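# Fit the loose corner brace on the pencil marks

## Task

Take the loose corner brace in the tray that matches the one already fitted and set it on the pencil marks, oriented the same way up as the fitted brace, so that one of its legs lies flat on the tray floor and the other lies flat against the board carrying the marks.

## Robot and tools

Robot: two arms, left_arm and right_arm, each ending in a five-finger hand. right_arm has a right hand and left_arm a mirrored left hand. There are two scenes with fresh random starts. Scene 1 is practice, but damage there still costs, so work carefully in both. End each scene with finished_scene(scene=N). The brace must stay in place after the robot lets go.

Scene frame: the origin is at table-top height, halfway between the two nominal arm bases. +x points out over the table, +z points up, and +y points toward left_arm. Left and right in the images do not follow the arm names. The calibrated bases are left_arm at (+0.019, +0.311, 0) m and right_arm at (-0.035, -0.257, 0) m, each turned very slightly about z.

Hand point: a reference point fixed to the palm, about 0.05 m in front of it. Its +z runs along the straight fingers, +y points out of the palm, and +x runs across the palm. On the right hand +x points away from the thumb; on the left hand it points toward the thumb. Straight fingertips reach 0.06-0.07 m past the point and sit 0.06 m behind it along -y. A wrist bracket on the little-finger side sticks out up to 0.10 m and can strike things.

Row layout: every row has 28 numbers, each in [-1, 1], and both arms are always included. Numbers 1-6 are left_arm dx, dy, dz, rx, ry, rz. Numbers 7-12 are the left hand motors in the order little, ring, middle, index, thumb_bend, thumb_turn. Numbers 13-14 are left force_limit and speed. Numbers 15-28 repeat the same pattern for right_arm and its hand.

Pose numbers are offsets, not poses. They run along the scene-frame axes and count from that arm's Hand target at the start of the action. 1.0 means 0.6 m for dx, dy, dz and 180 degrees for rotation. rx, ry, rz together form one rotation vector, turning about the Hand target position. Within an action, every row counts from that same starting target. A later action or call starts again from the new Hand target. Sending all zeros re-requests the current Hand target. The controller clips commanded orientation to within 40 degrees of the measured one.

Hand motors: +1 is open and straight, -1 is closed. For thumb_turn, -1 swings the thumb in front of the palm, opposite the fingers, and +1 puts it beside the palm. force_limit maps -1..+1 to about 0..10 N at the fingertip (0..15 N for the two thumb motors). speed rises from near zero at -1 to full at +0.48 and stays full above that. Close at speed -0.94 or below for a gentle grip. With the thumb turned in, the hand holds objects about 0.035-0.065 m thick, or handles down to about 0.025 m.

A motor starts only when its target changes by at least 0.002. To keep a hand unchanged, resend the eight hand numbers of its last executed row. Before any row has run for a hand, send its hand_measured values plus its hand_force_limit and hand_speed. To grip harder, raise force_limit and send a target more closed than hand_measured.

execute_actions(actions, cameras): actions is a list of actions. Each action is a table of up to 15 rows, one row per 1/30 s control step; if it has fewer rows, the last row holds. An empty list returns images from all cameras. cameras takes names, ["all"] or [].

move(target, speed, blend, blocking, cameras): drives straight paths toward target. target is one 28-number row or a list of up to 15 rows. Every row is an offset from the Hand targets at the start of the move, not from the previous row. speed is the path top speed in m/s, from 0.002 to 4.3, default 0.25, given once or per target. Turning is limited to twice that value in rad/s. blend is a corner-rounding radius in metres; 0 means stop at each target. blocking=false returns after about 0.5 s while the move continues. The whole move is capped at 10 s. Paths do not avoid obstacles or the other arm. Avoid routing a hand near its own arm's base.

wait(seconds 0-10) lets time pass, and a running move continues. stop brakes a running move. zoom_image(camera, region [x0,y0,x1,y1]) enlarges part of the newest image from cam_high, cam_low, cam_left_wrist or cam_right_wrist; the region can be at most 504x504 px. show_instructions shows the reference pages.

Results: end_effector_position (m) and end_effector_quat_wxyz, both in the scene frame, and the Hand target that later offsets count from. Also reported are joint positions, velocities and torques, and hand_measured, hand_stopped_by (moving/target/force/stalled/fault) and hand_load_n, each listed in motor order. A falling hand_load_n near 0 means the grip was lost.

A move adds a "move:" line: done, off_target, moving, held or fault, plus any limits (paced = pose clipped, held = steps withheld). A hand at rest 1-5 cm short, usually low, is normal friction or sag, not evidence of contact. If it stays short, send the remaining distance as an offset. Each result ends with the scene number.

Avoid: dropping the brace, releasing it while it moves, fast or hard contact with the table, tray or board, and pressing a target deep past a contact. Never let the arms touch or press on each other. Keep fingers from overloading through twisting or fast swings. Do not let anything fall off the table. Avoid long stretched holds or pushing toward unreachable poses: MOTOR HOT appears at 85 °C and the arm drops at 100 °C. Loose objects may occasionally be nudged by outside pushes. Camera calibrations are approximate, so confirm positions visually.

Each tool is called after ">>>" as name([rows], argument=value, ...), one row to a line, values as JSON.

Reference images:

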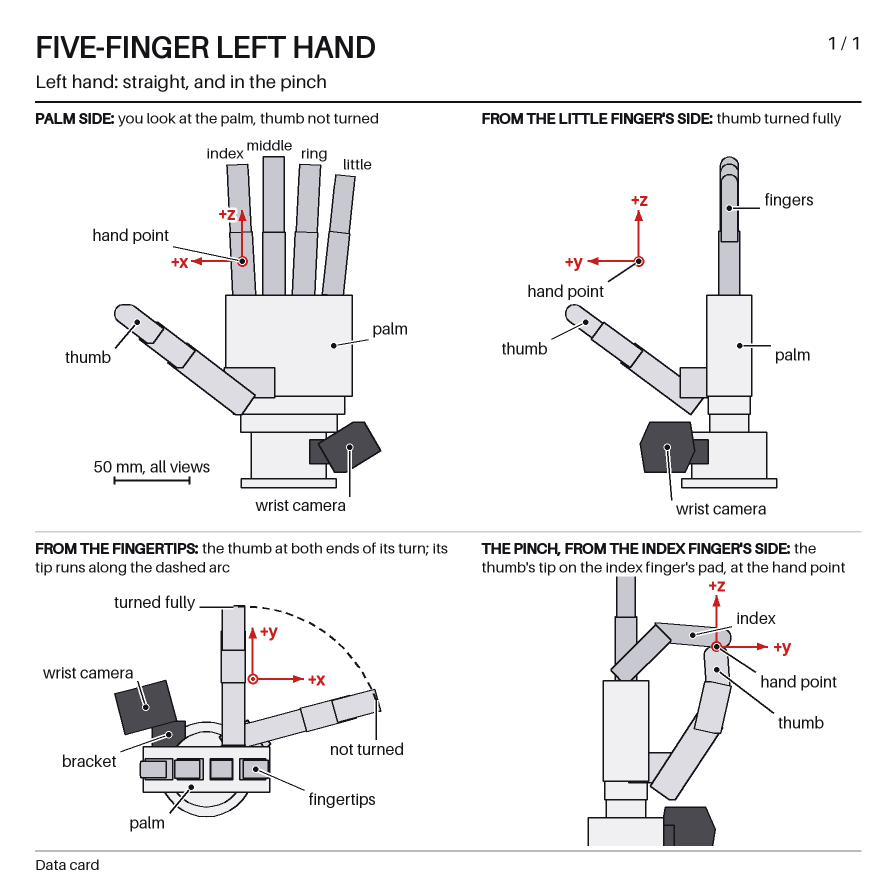

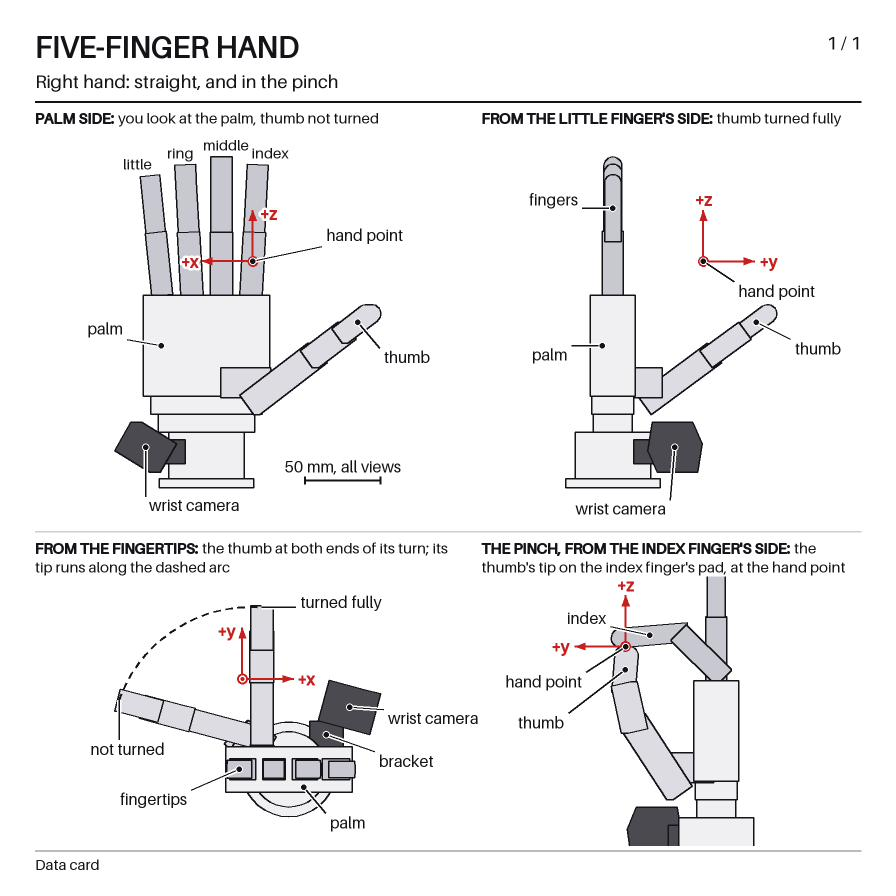

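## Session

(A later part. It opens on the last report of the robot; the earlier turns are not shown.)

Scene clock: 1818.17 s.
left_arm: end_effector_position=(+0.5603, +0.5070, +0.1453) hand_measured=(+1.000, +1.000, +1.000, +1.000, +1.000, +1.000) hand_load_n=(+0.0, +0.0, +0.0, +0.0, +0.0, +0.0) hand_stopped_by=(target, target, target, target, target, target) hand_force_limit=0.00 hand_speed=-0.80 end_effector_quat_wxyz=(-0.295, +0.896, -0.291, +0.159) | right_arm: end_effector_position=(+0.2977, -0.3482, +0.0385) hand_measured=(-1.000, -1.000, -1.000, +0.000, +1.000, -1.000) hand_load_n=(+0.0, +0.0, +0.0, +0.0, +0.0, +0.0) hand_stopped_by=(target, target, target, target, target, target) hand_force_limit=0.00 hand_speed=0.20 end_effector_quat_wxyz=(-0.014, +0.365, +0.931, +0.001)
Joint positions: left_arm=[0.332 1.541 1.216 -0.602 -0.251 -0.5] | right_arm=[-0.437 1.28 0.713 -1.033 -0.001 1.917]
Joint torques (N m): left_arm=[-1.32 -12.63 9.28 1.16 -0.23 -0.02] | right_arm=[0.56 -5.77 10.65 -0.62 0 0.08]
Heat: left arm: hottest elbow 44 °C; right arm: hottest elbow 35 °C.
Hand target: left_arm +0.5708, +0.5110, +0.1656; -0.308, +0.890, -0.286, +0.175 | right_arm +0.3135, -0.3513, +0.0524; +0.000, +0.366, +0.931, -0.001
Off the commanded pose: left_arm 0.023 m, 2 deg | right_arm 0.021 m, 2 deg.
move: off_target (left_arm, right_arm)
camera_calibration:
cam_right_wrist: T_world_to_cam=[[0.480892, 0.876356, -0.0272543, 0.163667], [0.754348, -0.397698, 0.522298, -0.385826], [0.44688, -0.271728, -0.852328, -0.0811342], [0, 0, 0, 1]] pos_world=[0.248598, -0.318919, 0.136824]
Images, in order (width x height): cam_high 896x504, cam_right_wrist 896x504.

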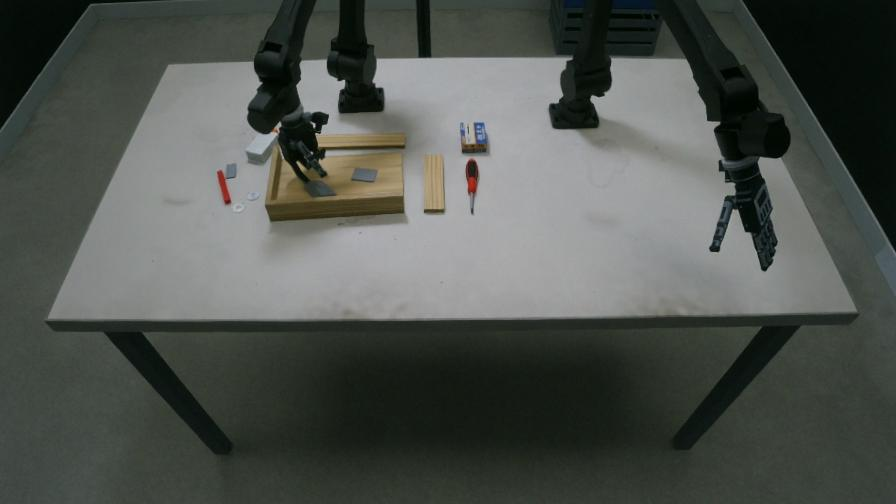

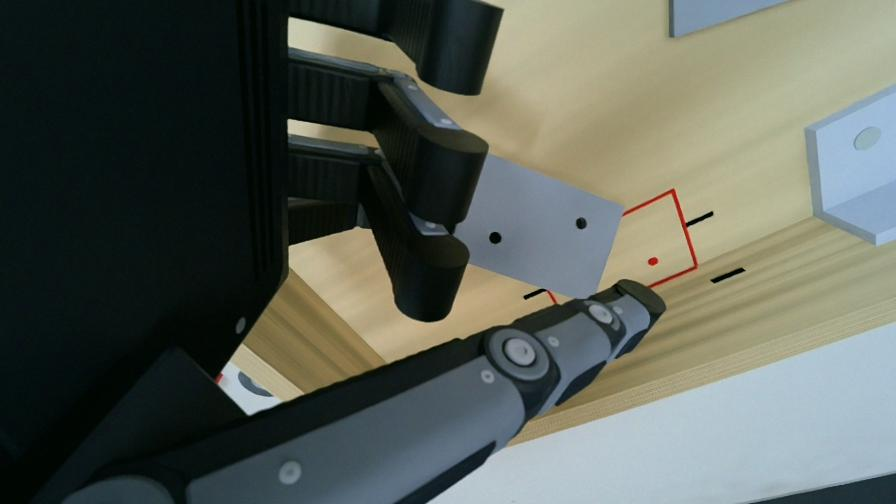

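>>> move([
  [0,0,0,0,0,0,1,1,1,1,1,1,0,-0.8, 0.01,0.005,0.03,0,0,0,-1,-1,-1,0,1,-1,0,0.2],
], speed=0.05, cameras=["cam_high","cam_right_wrist"])

>>> zoom_image(camera="cam_right_wrist", region=[450, 140, 670, 300])

>>> zoom_image(camera="cam_high", region=[285, 150, 345, 205])

Scene clock: 1829.53 s.
left_arm: end_effector_position=(+0.5603, +0.5070, +0.1453) hand_measured=(+1.000, +1.000, +1.000, +1.000, +1.000, +1.000) hand_load_n=(+0.0, +0.0, +0.0, +0.0, +0.0, +0.0) hand_stopped_by=(target, target, target, target, target, target) hand_force_limit=0.00 hand_speed=-0.80 end_effector_quat_wxyz=(-0.295, +0.896, -0.291, +0.159) | right_arm: end_effector_position=(+0.2980, -0.3432, +0.0469) hand_measured=(-1.000, -1.000, -1.000, +0.000, +1.000, -1.000) hand_load_n=(+0.0, +0.0, +0.0, +0.5, +0.0, +0.0) hand_stopped_by=(target, target, target, target, target, target) hand_force_limit=0.00 hand_speed=0.20 end_effector_quat_wxyz=(-0.027, +0.365, +0.931, +0.001)
Joint positions: left_arm=[0.332 1.541 1.216 -0.602 -0.251 -0.5] | right_arm=[-0.421 1.278 0.742 -1.088 -0.001 1.933]
Joint torques (N m): left_arm=[-1.38 -13.39 9.48 1.21 -0.24 -0.02] | right_arm=[0.56 -6.83 11.75 -0.61 -0.03 0.08]
Heat: left arm: hottest elbow 44 °C; right arm: hottest elbow 36 °C.
Hand target: left_arm +0.5708, +0.5110, +0.1656; -0.308, +0.890, -0.286, +0.175 | right_arm +0.3196, -0.3482, +0.0705; +0.000, +0.366, +0.931, -0.001
Off the commanded pose: left_arm 0.023 m, 2 deg | right_arm 0.032 m, 3 deg.
move: off_target (left_arm, right_arm)
camera_calibration:
cam_right_wrist: T_world_to_cam=[[0.480108, 0.876671, -0.0307374, 0.159811], [0.766934, -0.402486, 0.499818, -0.392849], [0.425804, -0.26354, -0.865585, -0.0629423], [0, 0, 0, 1]] pos_world=[0.251364, -0.314806, 0.146783]
Images, in order (width x height): cam_high 896x504, cam_right_wrist 896x504.

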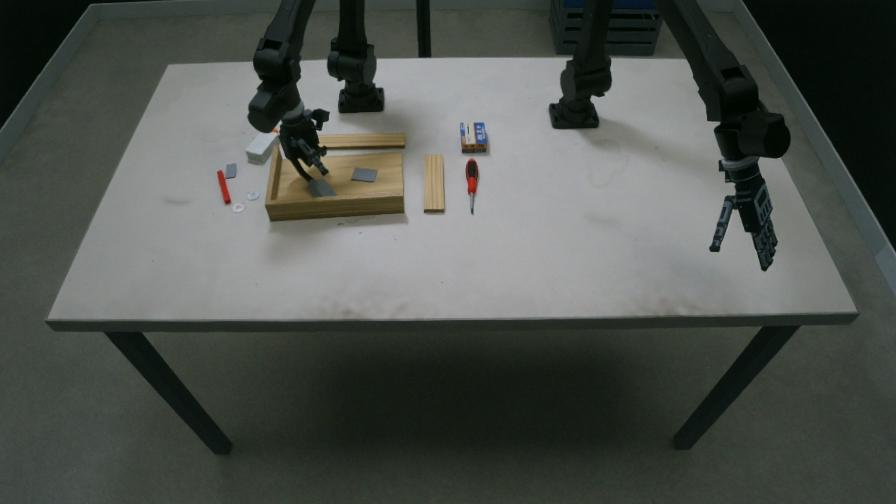

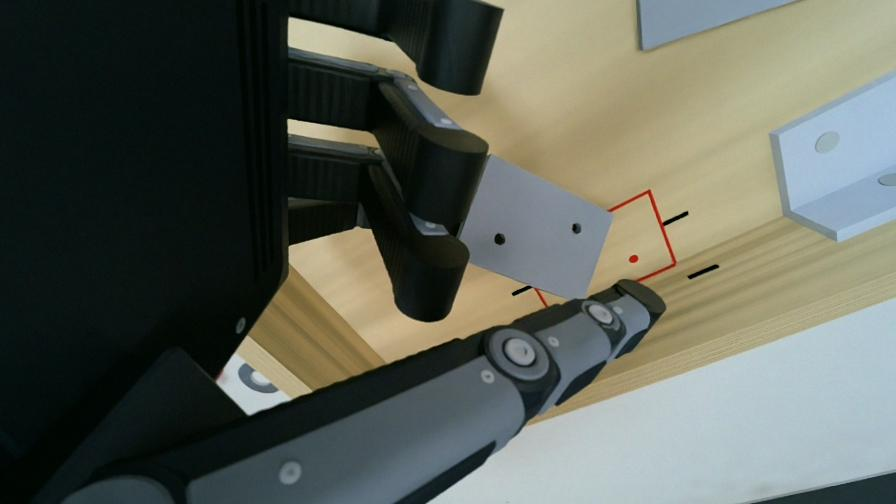

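Scaled by 2.291 from the camera's 896x504 image, which has a finer 1280x720 frame.

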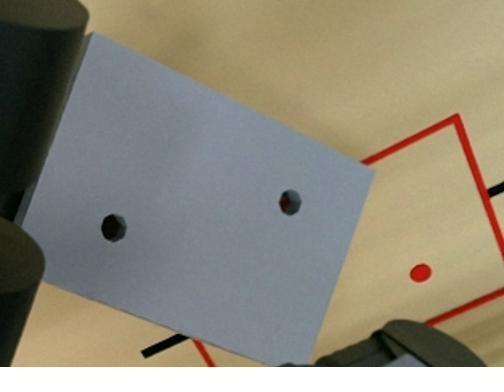

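Scaled by 8.400 from the camera's 896x504 image, which has a finer 1280x720 frame.

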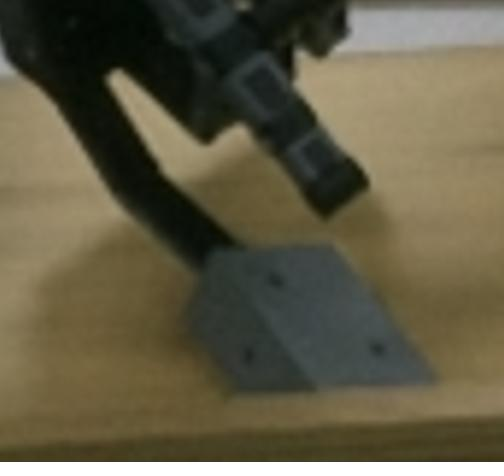

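>>> move([
  [0,0,0,0,0,0,1,1,1,1,1,1,0,-0.8, 0.022,0.010,0.035,0,0,0,-1,-1,-1,0,1,-1,0,0.2],
], speed=0.05, cameras=["cam_high","cam_right_wrist"])

>>> zoom_image(camera="cam_right_wrist", region=[450, 140, 670, 300])

>>> zoom_image(camera="cam_high", region=[285, 150, 345, 205])

Scene clock: 1869.53 s.
left_arm: end_effector_position=(+0.5603, +0.5070, +0.1453) hand_measured=(+1.000, +1.000, +1.000, +1.000, +1.000, +1.000) hand_load_n=(+0.0, +0.0, +0.0, +0.0, +0.0, +0.0) hand_stopped_by=(target, target, target, target, target, target) hand_force_limit=0.00 hand_speed=-0.80 end_effector_quat_wxyz=(-0.295, +0.896, -0.291, +0.159) | right_arm: end_effector_position=(+0.3118, -0.3383, +0.0677) hand_measured=(-1.000, -1.000, -1.000, +0.000, +1.000, -1.000) hand_load_n=(+0.5, +0.0, +0.0, +0.5, +0.0, +0.0) hand_stopped_by=(target, target, target, target, target, target) hand_force_limit=0.00 hand_speed=0.20 end_effector_quat_wxyz=(-0.026, +0.365, +0.931, +0.000)
Joint positions: left_arm=[0.332 1.541 1.216 -0.602 -0.251 -0.5] | right_arm=[-0.389 1.276 0.802 -1.149 -0.001 1.965]
Joint torques (N m): left_arm=[-1.61 -12.81 9.35 0.96 -0.23 0.01] | right_arm=[0.44 -6.71 12.07 -0.62 -0.01 0.07]
Heat: left arm: hottest elbow 44 °C; right arm: hottest elbow 37 °C.
Hand target: left_arm +0.5708, +0.5110, +0.1656; -0.308, +0.890, -0.286, +0.175 | right_arm +0.3329, -0.3423, +0.0915; +0.000, +0.366, +0.931, -0.001
Off the commanded pose: left_arm 0.023 m, 2 deg | right_arm 0.032 m, 3 deg.
move: off_target (left_arm, right_arm)
camera_calibration:
cam_right_wrist: T_world_to_cam=[[0.479756, 0.876808, -0.0322631, 0.149788], [0.766713, -0.40107, 0.501293, -0.411353], [0.426598, -0.265235, -0.864676, -0.0504875], [0, 0, 0, 1]] pos_world=[0.265065, -0.309708, 0.167385]
Images, in order (width x height): cam_high 896x504, cam_right_wrist 896x504.

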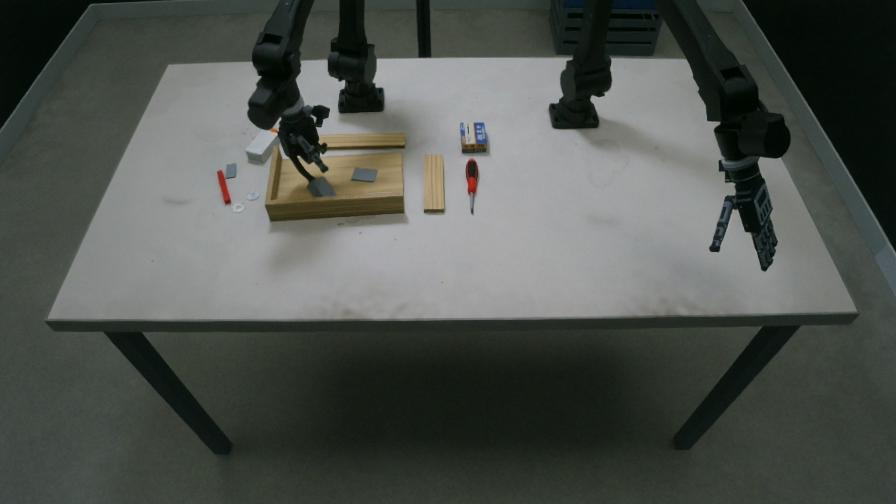

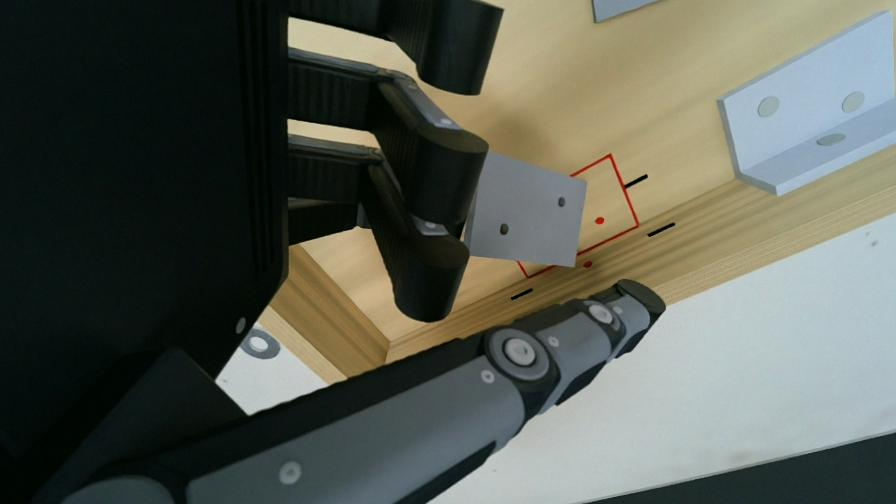

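Scaled by 2.291 from the camera's 896x504 image, which has a finer 1280x720 frame.

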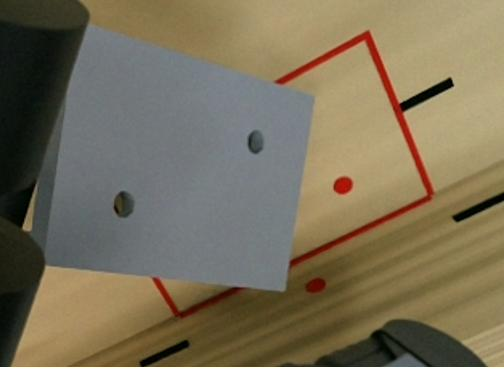

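Scaled by 8.400 from the camera's 896x504 image, which has a finer 1280x720 frame.

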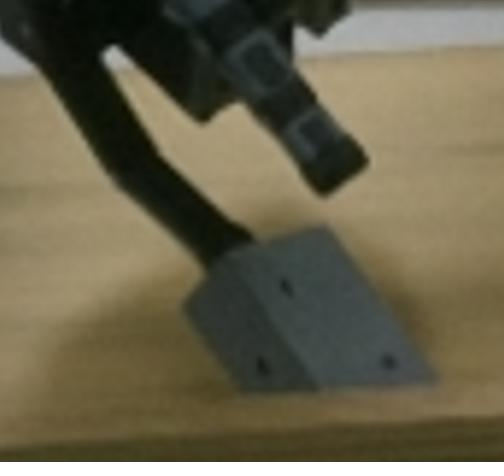

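>>> move([
  [0,0,0,0,0,0,1,1,1,1,1,1,0,-0.8, 0.0275,0.017,0.025,0,0,0,-1,-1,-1,0,1,-1,0,0.2],
], speed=0.05, cameras=["cam_high","cam_right_wrist"])

>>> zoom_image(camera="cam_right_wrist", region=[450, 140, 670, 300])

>>> zoom_image(camera="cam_high", region=[285, 150, 345, 205])

Scene clock: 1954.33 s.
left_arm: end_effector_position=(+0.5603, +0.5070, +0.1453) hand_measured=(+1.000, +1.000, +1.000, +1.000, +1.000, +1.000) hand_load_n=(+0.0, +0.0, +0.0, +0.0, +0.0, +0.0) hand_stopped_by=(target, target, target, target, target, target) hand_force_limit=0.00 hand_speed=-0.80 end_effector_quat_wxyz=(-0.295, +0.896, -0.291, +0.159) | right_arm: end_effector_position=(+0.3295, -0.3295, +0.0880) hand_measured=(-1.000, -1.000, -1.000, +0.000, +1.000, -1.000) hand_load_n=(+0.0, +0.0, +0.0, +0.0, -0.5, +0.0) hand_stopped_by=(target, target, target, target, target, target) hand_force_limit=0.00 hand_speed=0.20 end_effector_quat_wxyz=(-0.018, +0.365, +0.931, -0.001)
Joint positions: left_arm=[0.332 1.541 1.216 -0.602 -0.251 -0.5] | right_arm=[-0.343 1.276 0.859 -1.19 -0.001 2.011]
Joint torques (N m): left_arm=[-1.03 -12.86 9.43 1.05 -0.21 -0.03] | right_arm=[0.5 -6.07 12.46 -0.65 -0.01 0.06]
Heat: left arm: hottest elbow 44 °C; right arm: hottest elbow 39 °C.
Hand target: left_arm +0.5708, +0.5110, +0.1656; -0.308, +0.890, -0.286, +0.175 | right_arm +0.3493, -0.3320, +0.1064; +0.000, +0.366, +0.931, -0.001
Off the commanded pose: left_arm 0.023 m, 2 deg | right_arm 0.027 m, 2 deg.
move: off_target (left_arm, right_arm)
camera_calibration:
cam_right_wrist: T_world_to_cam=[[0.480246, 0.87656, -0.0317287, 0.133865], [0.759046, -0.397191, 0.515837, -0.429154], [0.43956, -0.271812, -0.856099, -0.0453337], [0, 0, 0, 1]] pos_world=[0.281386, -0.300119, 0.186811]
Images, in order (width x height): cam_high 896x504, cam_right_wrist 896x504.

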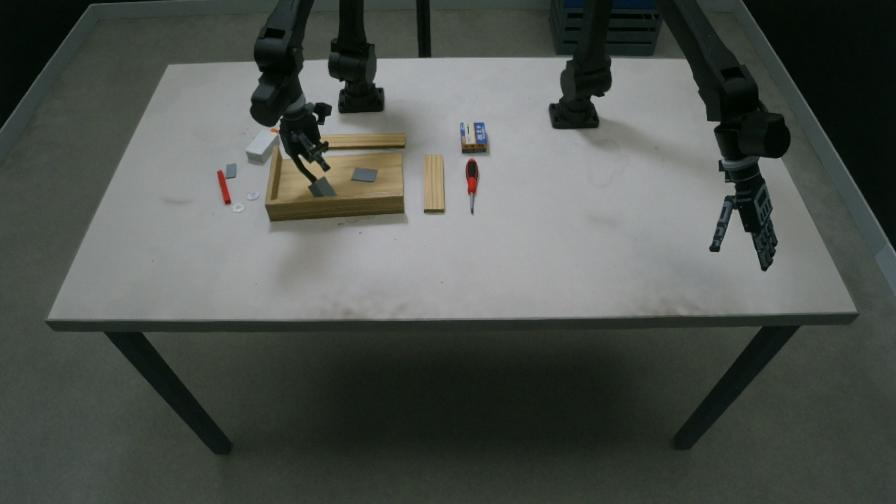

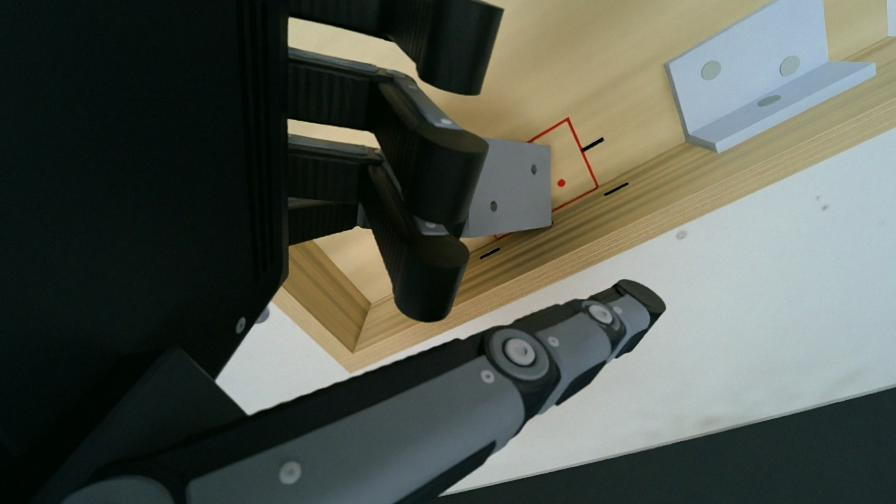

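Scaled by 2.291 from the camera's 896x504 image, which has a finer 1280x720 frame.

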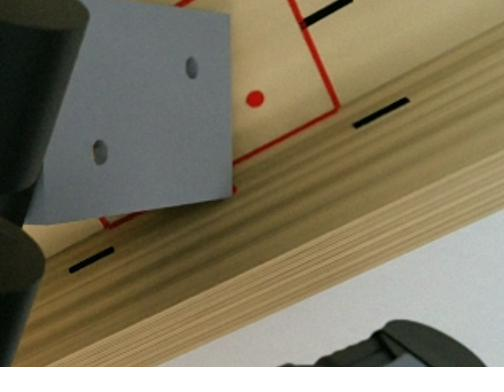

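Scaled by 8.400 from the camera's 896x504 image, which has a finer 1280x720 frame.

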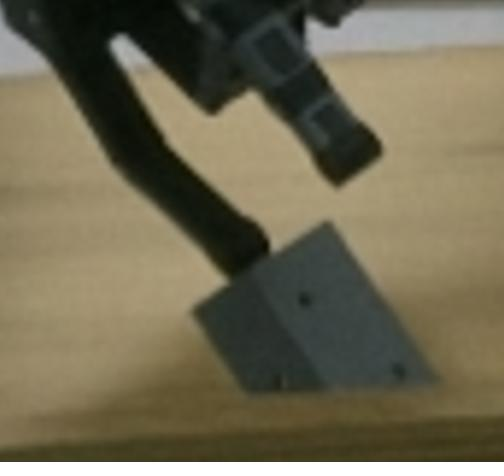

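>>> move([
  [0,0,0,0,0,0,1,1,1,1,1,1,0,-0.8, 0.003,0.004,-0.025,0,0,0,-1,-1,-1,0,1,-1,0,0.2],
], speed=0.05, cameras=["cam_high","cam_right_wrist"])

>>> zoom_image(camera="cam_right_wrist", region=[450, 110, 670, 270])

>>> zoom_image(camera="cam_high", region=[285, 150, 345, 205])

Scene clock: 1977.20 s.
left_arm: end_effector_position=(+0.5603, +0.5070, +0.1453) hand_measured=(+1.000, +1.000, +1.000, +1.000, +1.000, +1.000) hand_load_n=(+0.0, +0.0, +0.0, +0.0, +0.0, +0.0) hand_stopped_by=(target, target, target, target, target, target) hand_force_limit=0.00 hand_speed=-0.80 end_effector_quat_wxyz=(-0.295, +0.896, -0.291, +0.159) | right_arm: end_effector_position=(+0.3348, -0.3285, +0.0817) hand_measured=(-1.000, -1.000, -1.000, +0.000, +1.000, -1.000) hand_load_n=(+0.0, +0.0, +0.0, +0.0, +0.0, +0.0) hand_stopped_by=(target, target, target, target, target, target) hand_force_limit=0.00 hand_speed=0.20 end_effector_quat_wxyz=(-0.018, +0.365, +0.931, -0.001)
Joint positions: left_arm=[0.332 1.541 1.216 -0.602 -0.251 -0.5] | right_arm=[-0.334 1.297 0.859 -1.169 0 2.019]
Joint torques (N m): left_arm=[-1.26 -13.51 9.26 1.13 -0.25 -0.01] | right_arm=[0.44 -6.12 10.29 0.51 -0.03 0.05]
Heat: left arm: hottest elbow 44 °C; right arm: hottest elbow 39 °C.
Hand target: left_arm +0.5708, +0.5110, +0.1656; -0.308, +0.890, -0.286, +0.175 | right_arm +0.3511, -0.3297, +0.0914; +0.000, +0.366, +0.931, -0.001
Off the commanded pose: left_arm 0.023 m, 2 deg | right_arm 0.019 m, 2 deg.
move: off_target (left_arm, right_arm)
camera_calibration:
cam_right_wrist: T_world_to_cam=[[0.479878, 0.876724, -0.0327468, 0.130539], [0.759201, -0.396266, 0.516321, -0.429218], [0.439694, -0.272632, -0.855769, -0.0531426], [0, 0, 0, 1]] pos_world=[0.286587, -0.29902, 0.180411]
Images, in order (width x height): cam_high 896x504, cam_right_wrist 896x504.

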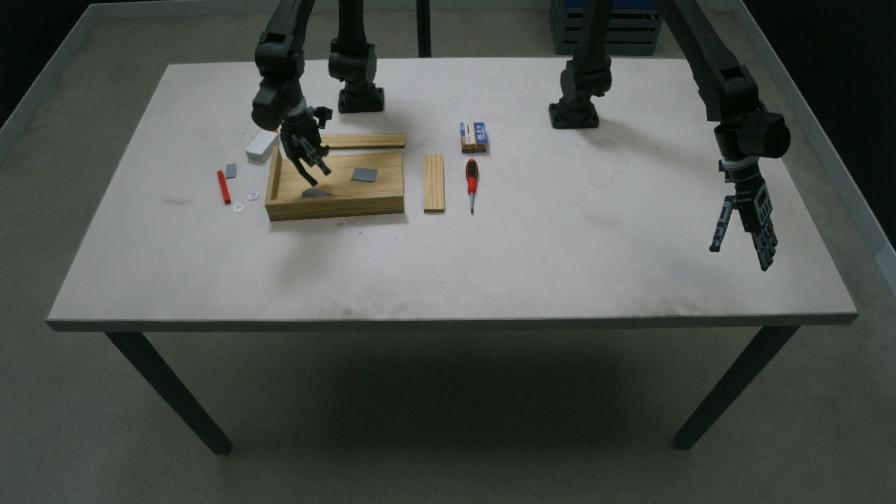

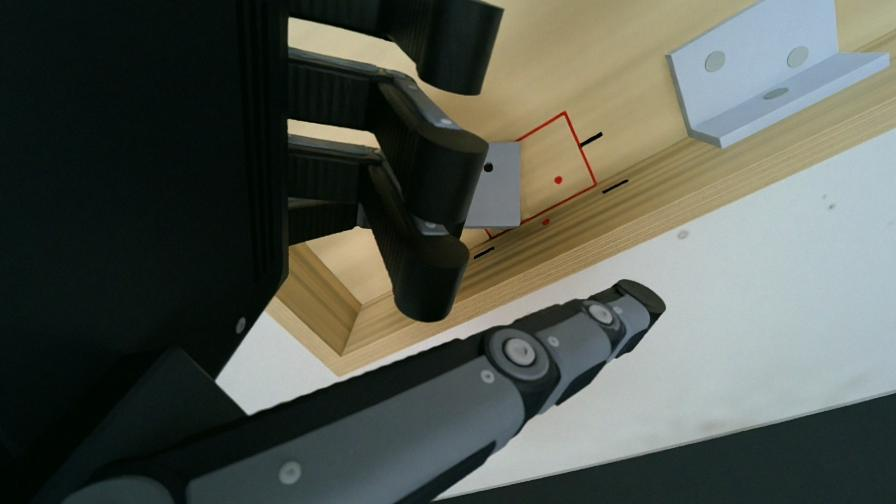

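Scaled by 2.291 from the camera's 896x504 image, which has a finer 1280x720 frame.

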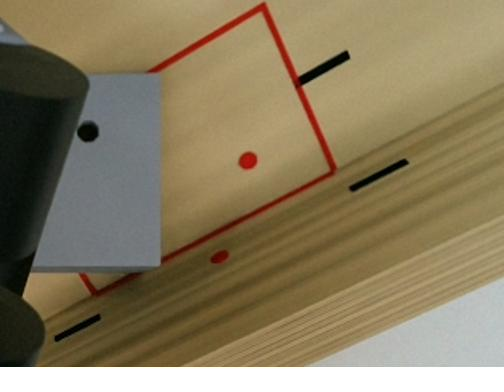

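Scaled by 8.400 from the camera's 896x504 image, which has a finer 1280x720 frame.

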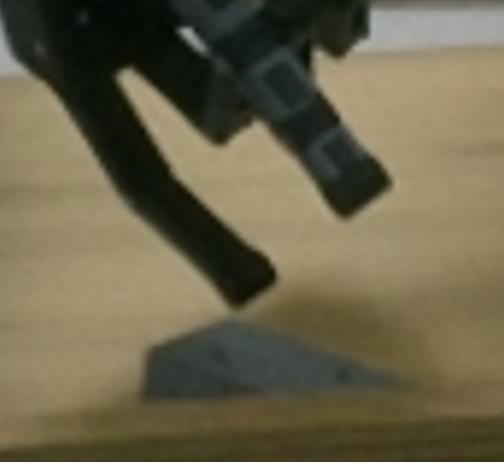

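>>> move([
  [0,0,0,0,0,0,1,1,1,1,1,1,0,-0.8, -0.02,-0.02,0.17,0,0,0,1,1,1,1,1,-1,0,0.2],
], speed=0.2, cameras=["cam_high","cam_right_wrist"])

>>> zoom_image(camera="cam_high", region=[285, 150, 345, 205])

Scene clock: 1986.47 s.
left_arm: end_effector_position=(+0.5603, +0.5070, +0.1453) hand_measured=(+1.000, +1.000, +1.000, +1.000, +1.000, +1.000) hand_load_n=(+0.0, +0.5, +0.0, +0.0, +0.0, +0.0) hand_stopped_by=(target, target, target, target, target, target) hand_force_limit=0.00 hand_speed=-0.80 end_effector_quat_wxyz=(-0.295, +0.896, -0.291, +0.159) | right_arm: end_effector_position=(+0.3257, -0.3332, +0.1710) hand_measured=(+1.000, +1.000, +1.000, +1.000, +1.000, -1.000) hand_load_n=(+0.0, +0.0, +0.0, +0.0, +0.0, +0.0) hand_stopped_by=(target, target, target, target, target, target) hand_force_limit=0.00 hand_speed=0.20 end_effector_quat_wxyz=(-0.021, +0.366, +0.930, -0.002)
Joint positions: left_arm=[0.332 1.541 1.216 -0.602 -0.251 -0.5] | right_arm=[-0.356 1.203 1.026 -1.436 0.001 2]
Joint torques (N m): left_arm=[-1.32 -12.92 9.39 0.99 -0.26 -0.01] | right_arm=[-1.61 -5.48 13.12 -0.64 0 -0.16]
Heat: left arm: hottest elbow 44 °C; right arm: hottest elbow 39 °C.
Hand target: left_arm +0.5708, +0.5110, +0.1656; -0.308, +0.890, -0.286, +0.175 | right_arm +0.3391, -0.3416, +0.1933; +0.000, +0.366, +0.931, -0.001
Off the commanded pose: left_arm 0.023 m, 2 deg | right_arm 0.027 m, 2 deg.
move: off_target (left_arm, right_arm)
camera_calibration:
cam_right_wrist: T_world_to_cam=[[0.482646, 0.875158, -0.0339309, 0.140709], [0.76085, -0.399788, 0.511152, -0.471139], [0.433774, -0.272522, -0.85882, 0.0285322], [0, 0, 0, 1]] pos_world=[0.278177, -0.303722, 0.270102]
Images, in order (width x height): cam_high 896x504, cam_right_wrist 896x504.

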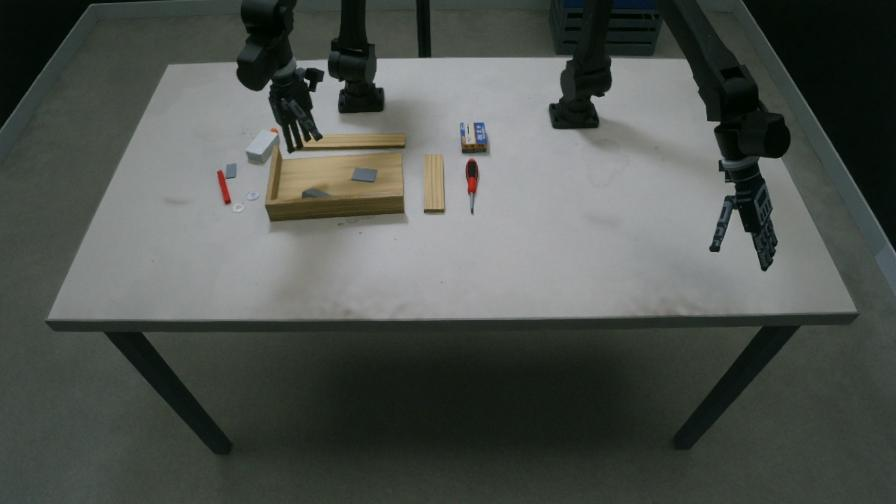

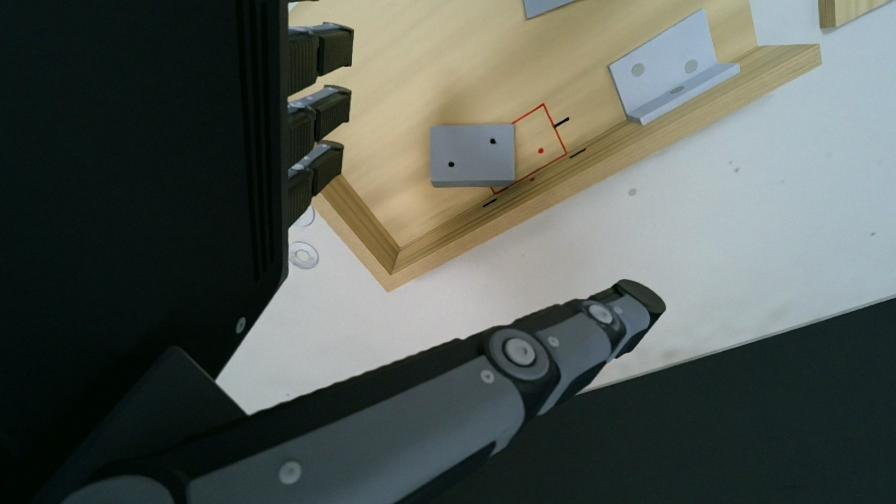

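Scaled by 8.400 from the camera's 896x504 image, which has a finer 1280x720 frame.

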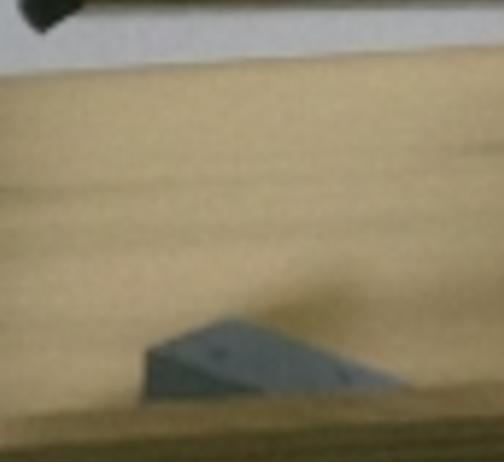

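>>> zoom_image(camera="cam_right_wrist", region=[400, 80, 620, 240])

Scaled by 2.291 from the camera's 896x504 image, which has a finer 1280x720 frame.

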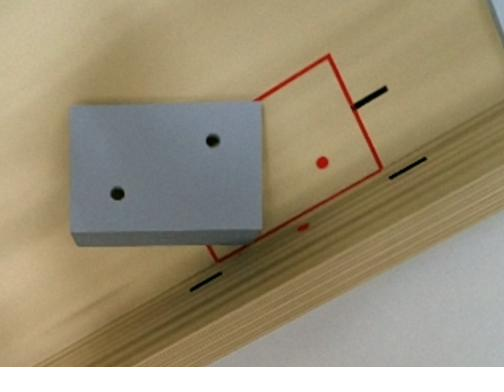

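>>> move(target=[0,0,0,0,0,0,1,1,1,1,1,1,0,-0.8, -0.002,-0.069,-0.15,0,0,0.0556,-1,-1,-1,0,1,-1,0,0.2], speed=0.15)

Scene clock: 2093.80 s.
left_arm: end_effector_position=(+0.5603, +0.5070, +0.1453) hand_measured=(+1.000, +1.000, +1.000, +1.000, +1.000, +1.000) hand_load_n=(+0.0, +0.0, +0.0, +0.0, +0.0, +0.0) hand_stopped_by=(target, target, target, target, target, target) hand_force_limit=0.00 hand_speed=-0.80 end_effector_quat_wxyz=(-0.295, +0.896, -0.291, +0.159) | right_arm: end_effector_position=(+0.3353, -0.3779, +0.1016) hand_measured=(-1.000, -1.000, -1.000, +0.000, +1.000, -1.000) hand_load_n=(+0.0, +0.0, +0.0, +0.0, +0.0, +0.0) hand_stopped_by=(target, target, target, target, target, target) hand_force_limit=0.00 hand_speed=0.20 end_effector_quat_wxyz=(-0.008, +0.284, +0.959, -0.001)
Joint positions: left_arm=[0.332 1.541 1.216 -0.602 -0.251 -0.5] | right_arm=[-0.493 1.333 0.947 -1.199 0.004 1.689]
Joint torques (N m): left_arm=[-1.26 -13.51 9.26 1.03 -0.21 -0.02] | right_arm=[-1.49 -7.12 8.23 0.42 -0.14 -0.22]
Heat: left arm: hottest elbow 44 °C; right arm: hottest elbow 40 °C.
Hand target: left_arm +0.5708, +0.5110, +0.1656; -0.308, +0.890, -0.286, +0.175 | right_arm +0.3379, -0.3831, +0.1034; +0.000, +0.283, +0.959, -0.001
Off the commanded pose: left_arm 0.023 m, 2 deg | right_arm 0.006 m, 1 deg.
move: off_target (left_arm)

>>> move(target=[0,0,0,0,0,0,1,1,1,1,1,1,0,-0.8, -0.025,0.012,-0.069,0,0,0,-1,-1,-1,0,1,-1,0,0.2], speed=0.1, cameras=["cam_high","cam_right_wrist"])

>>> zoom_image(camera="cam_right_wrist", region=[430, 110, 650, 270])

>>> zoom_image(camera="cam_high", region=[285, 150, 345, 205])

Scene clock: 2100.80 s.
left_arm: end_effector_position=(+0.5603, +0.5070, +0.1453) hand_measured=(+1.000, +1.000, +1.000, +1.000, +1.000, +1.000) hand_load_n=(-0.5, +0.0, +0.0, +0.0, +0.0, +0.0) hand_stopped_by=(target, target, target, target, target, target) hand_force_limit=0.00 hand_speed=-0.80 end_effector_quat_wxyz=(-0.295, +0.896, -0.291, +0.159) | right_arm: end_effector_position=(+0.3213, -0.3712, +0.0626) hand_measured=(-1.000, -1.000, -1.000, +0.000, +1.000, -1.000) hand_load_n=(+0.0, +0.0, +0.0, +0.0, +0.0, +0.0) hand_stopped_by=(target, target, target, target, target, target) hand_force_limit=0.00 hand_speed=0.20 end_effector_quat_wxyz=(-0.005, +0.283, +0.959, -0.001)
Joint positions: left_arm=[0.332 1.541 1.216 -0.602 -0.251 -0.5] | right_arm=[-0.493 1.337 0.837 -1.079 0.004 1.687]
Joint torques (N m): left_arm=[-1.2 -13.1 9.28 1.2 -0.25 -0.01] | right_arm=[-1.79 -6.36 7.71 0.51 -0.14 -0.19]
Heat: left arm: hottest elbow 44 °C; right arm: hottest elbow 40 °C.
Hand target: left_arm +0.5708, +0.5110, +0.1656; -0.308, +0.890, -0.286, +0.175 | right_arm +0.3229, -0.3759, +0.0620; +0.000, +0.283, +0.959, -0.001
Off the commanded pose: left_arm 0.023 m, 2 deg | right_arm 0.005 m, 1 deg.
move: off_target (left_arm)
camera_calibration:
cam_right_wrist: T_world_to_cam=[[0.32304, 0.945963, -0.0282817, 0.249652], [0.802275, -0.257876, 0.538381, -0.389958], [0.501995, -0.196608, -0.842227, -0.067861], [0, 0, 0, 1]] pos_world=[0.266272, -0.350064, 0.159852]
Images, in order (width x height): cam_high 896x504, cam_right_wrist 896x504.

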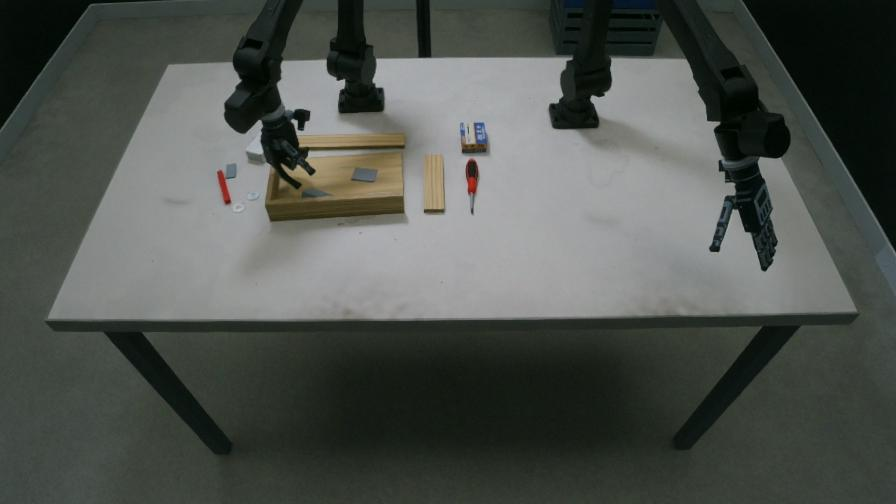

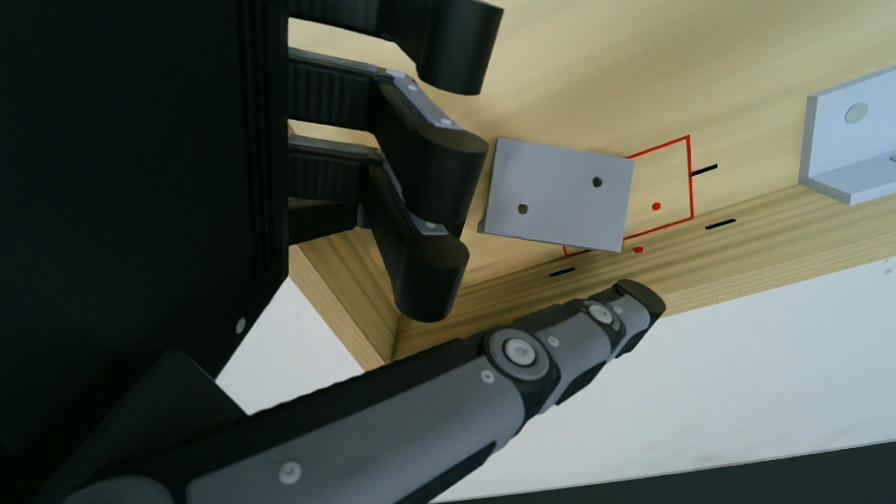

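Scaled by 2.291 from the camera's 896x504 image, which has a finer 1280x720 frame.

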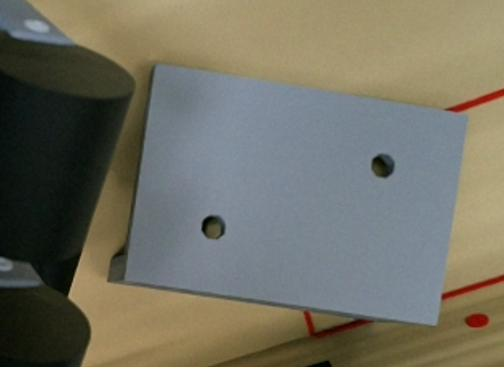

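Scaled by 8.400 from the camera's 896x504 image, which has a finer 1280x720 frame.

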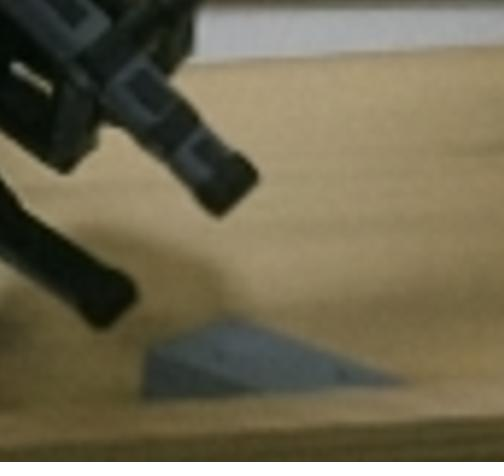

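>>> move(target=[0,0,0,0,0,0,1,1,1,1,1,1,0,-0.8, -0.002,0.0,-0.035,0,0,0,-1,-1,-1,0,1,-1,0,0.2], speed=0.08, cameras=["cam_high","cam_right_wrist"])

>>> zoom_image(camera="cam_right_wrist", region=[430, 110, 650, 270])

>>> zoom_image(camera="cam_high", region=[285, 150, 345, 205])

Scene clock: 2125.93 s.
left_arm: end_effector_position=(+0.5603, +0.5070, +0.1453) hand_measured=(+1.000, +1.000, +1.000, +1.000, +1.000, +1.000) hand_load_n=(+0.0, +0.0, +0.0, +0.0, +0.0, -0.5) hand_stopped_by=(target, target, target, target, target, target) hand_force_limit=0.00 hand_speed=-0.80 end_effector_quat_wxyz=(-0.295, +0.896, -0.291, +0.159) | right_arm: end_effector_position=(+0.3196, -0.3701, +0.0422) hand_measured=(-1.000, -1.000, -1.000, +0.000, +1.000, -1.000) hand_load_n=(+0.0, +0.0, +0.0, +0.0, +0.0, +0.0) hand_stopped_by=(target, target, target, target, target, target) hand_force_limit=0.00 hand_speed=0.20 end_effector_quat_wxyz=(-0.005, +0.283, +0.959, +0.001)
Joint positions: left_arm=[0.332 1.541 1.216 -0.602 -0.251 -0.5] | right_arm=[-0.495 1.366 0.801 -1.017 0.001 1.684]
Joint torques (N m): left_arm=[-1.26 -13.1 9.14 0.91 -0.25 0] | right_arm=[-1.73 -6.42 7.36 0.69 -0.02 -0.2]
Heat: left arm: hottest elbow 44 °C; right arm: hottest elbow 38 °C.
Hand target: left_arm +0.5708, +0.5110, +0.1656; -0.308, +0.890, -0.286, +0.175 | right_arm +0.3218, -0.3759, +0.0411; +0.000, +0.283, +0.959, -0.001
Off the commanded pose: left_arm 0.023 m, 2 deg | right_arm 0.006 m, 1 deg.
move: off_target (left_arm)
camera_calibration:
cam_right_wrist: T_world_to_cam=[[0.321693, 0.946526, -0.0245415, 0.249118], [0.802944, -0.258974, 0.536855, -0.377828], [0.501792, -0.192408, -0.843318, -0.0821778], [0, 0, 0, 1]] pos_world=[0.264472, -0.349456, 0.139651]
Images, in order (width x height): cam_high 896x504, cam_right_wrist 896x504.

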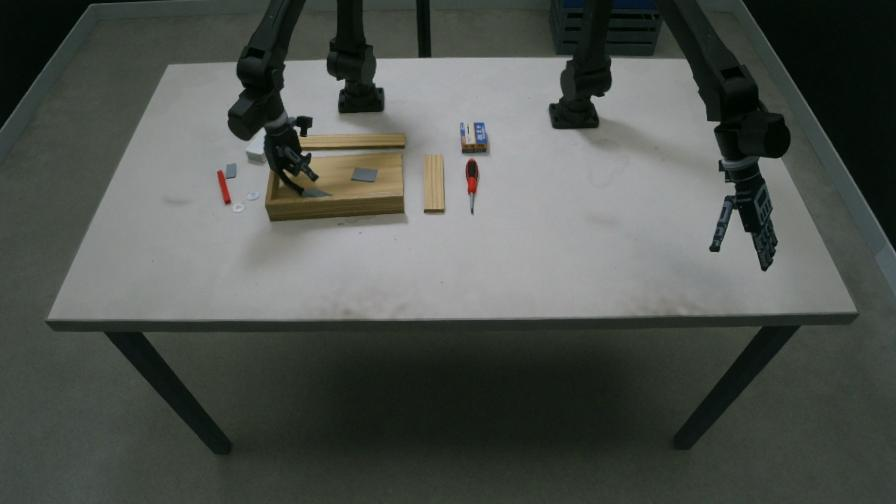

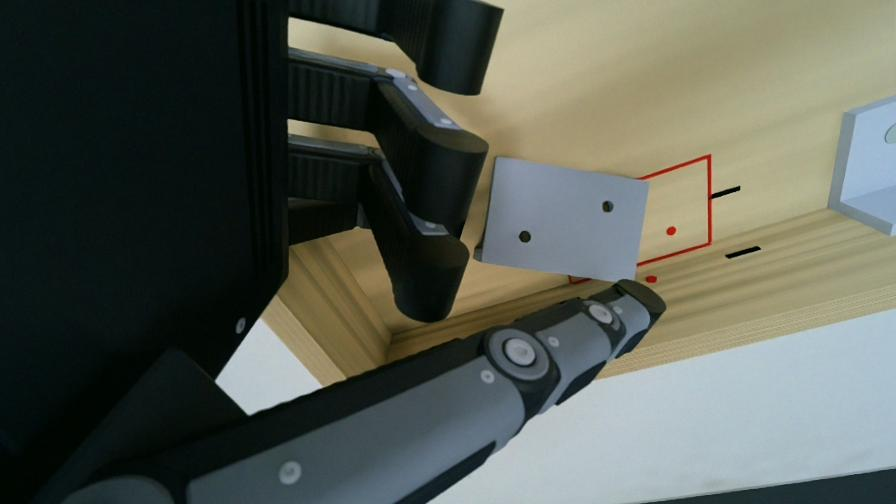

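Scaled by 2.291 from the camera's 896x504 image, which has a finer 1280x720 frame.

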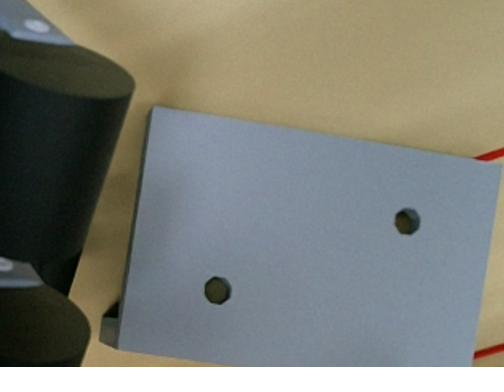

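Scaled by 8.400 from the camera's 896x504 image, which has a finer 1280x720 frame.

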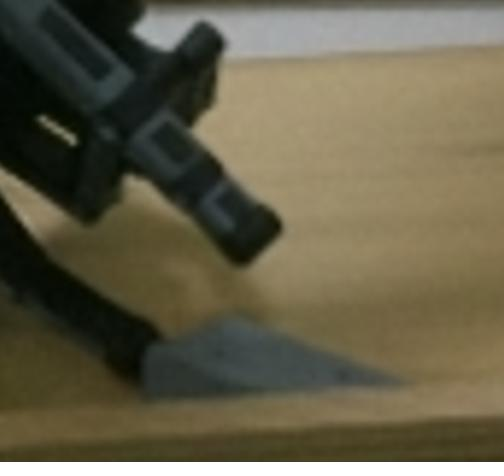

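>>> zoom_image(camera="cam_high", region=[290, 175, 340, 205])

Scaled by 10.080 from the camera's 896x504 image, which has a finer 1280x720 frame.

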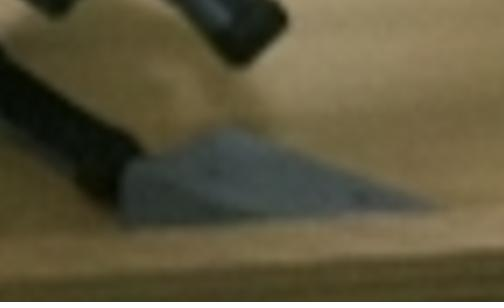

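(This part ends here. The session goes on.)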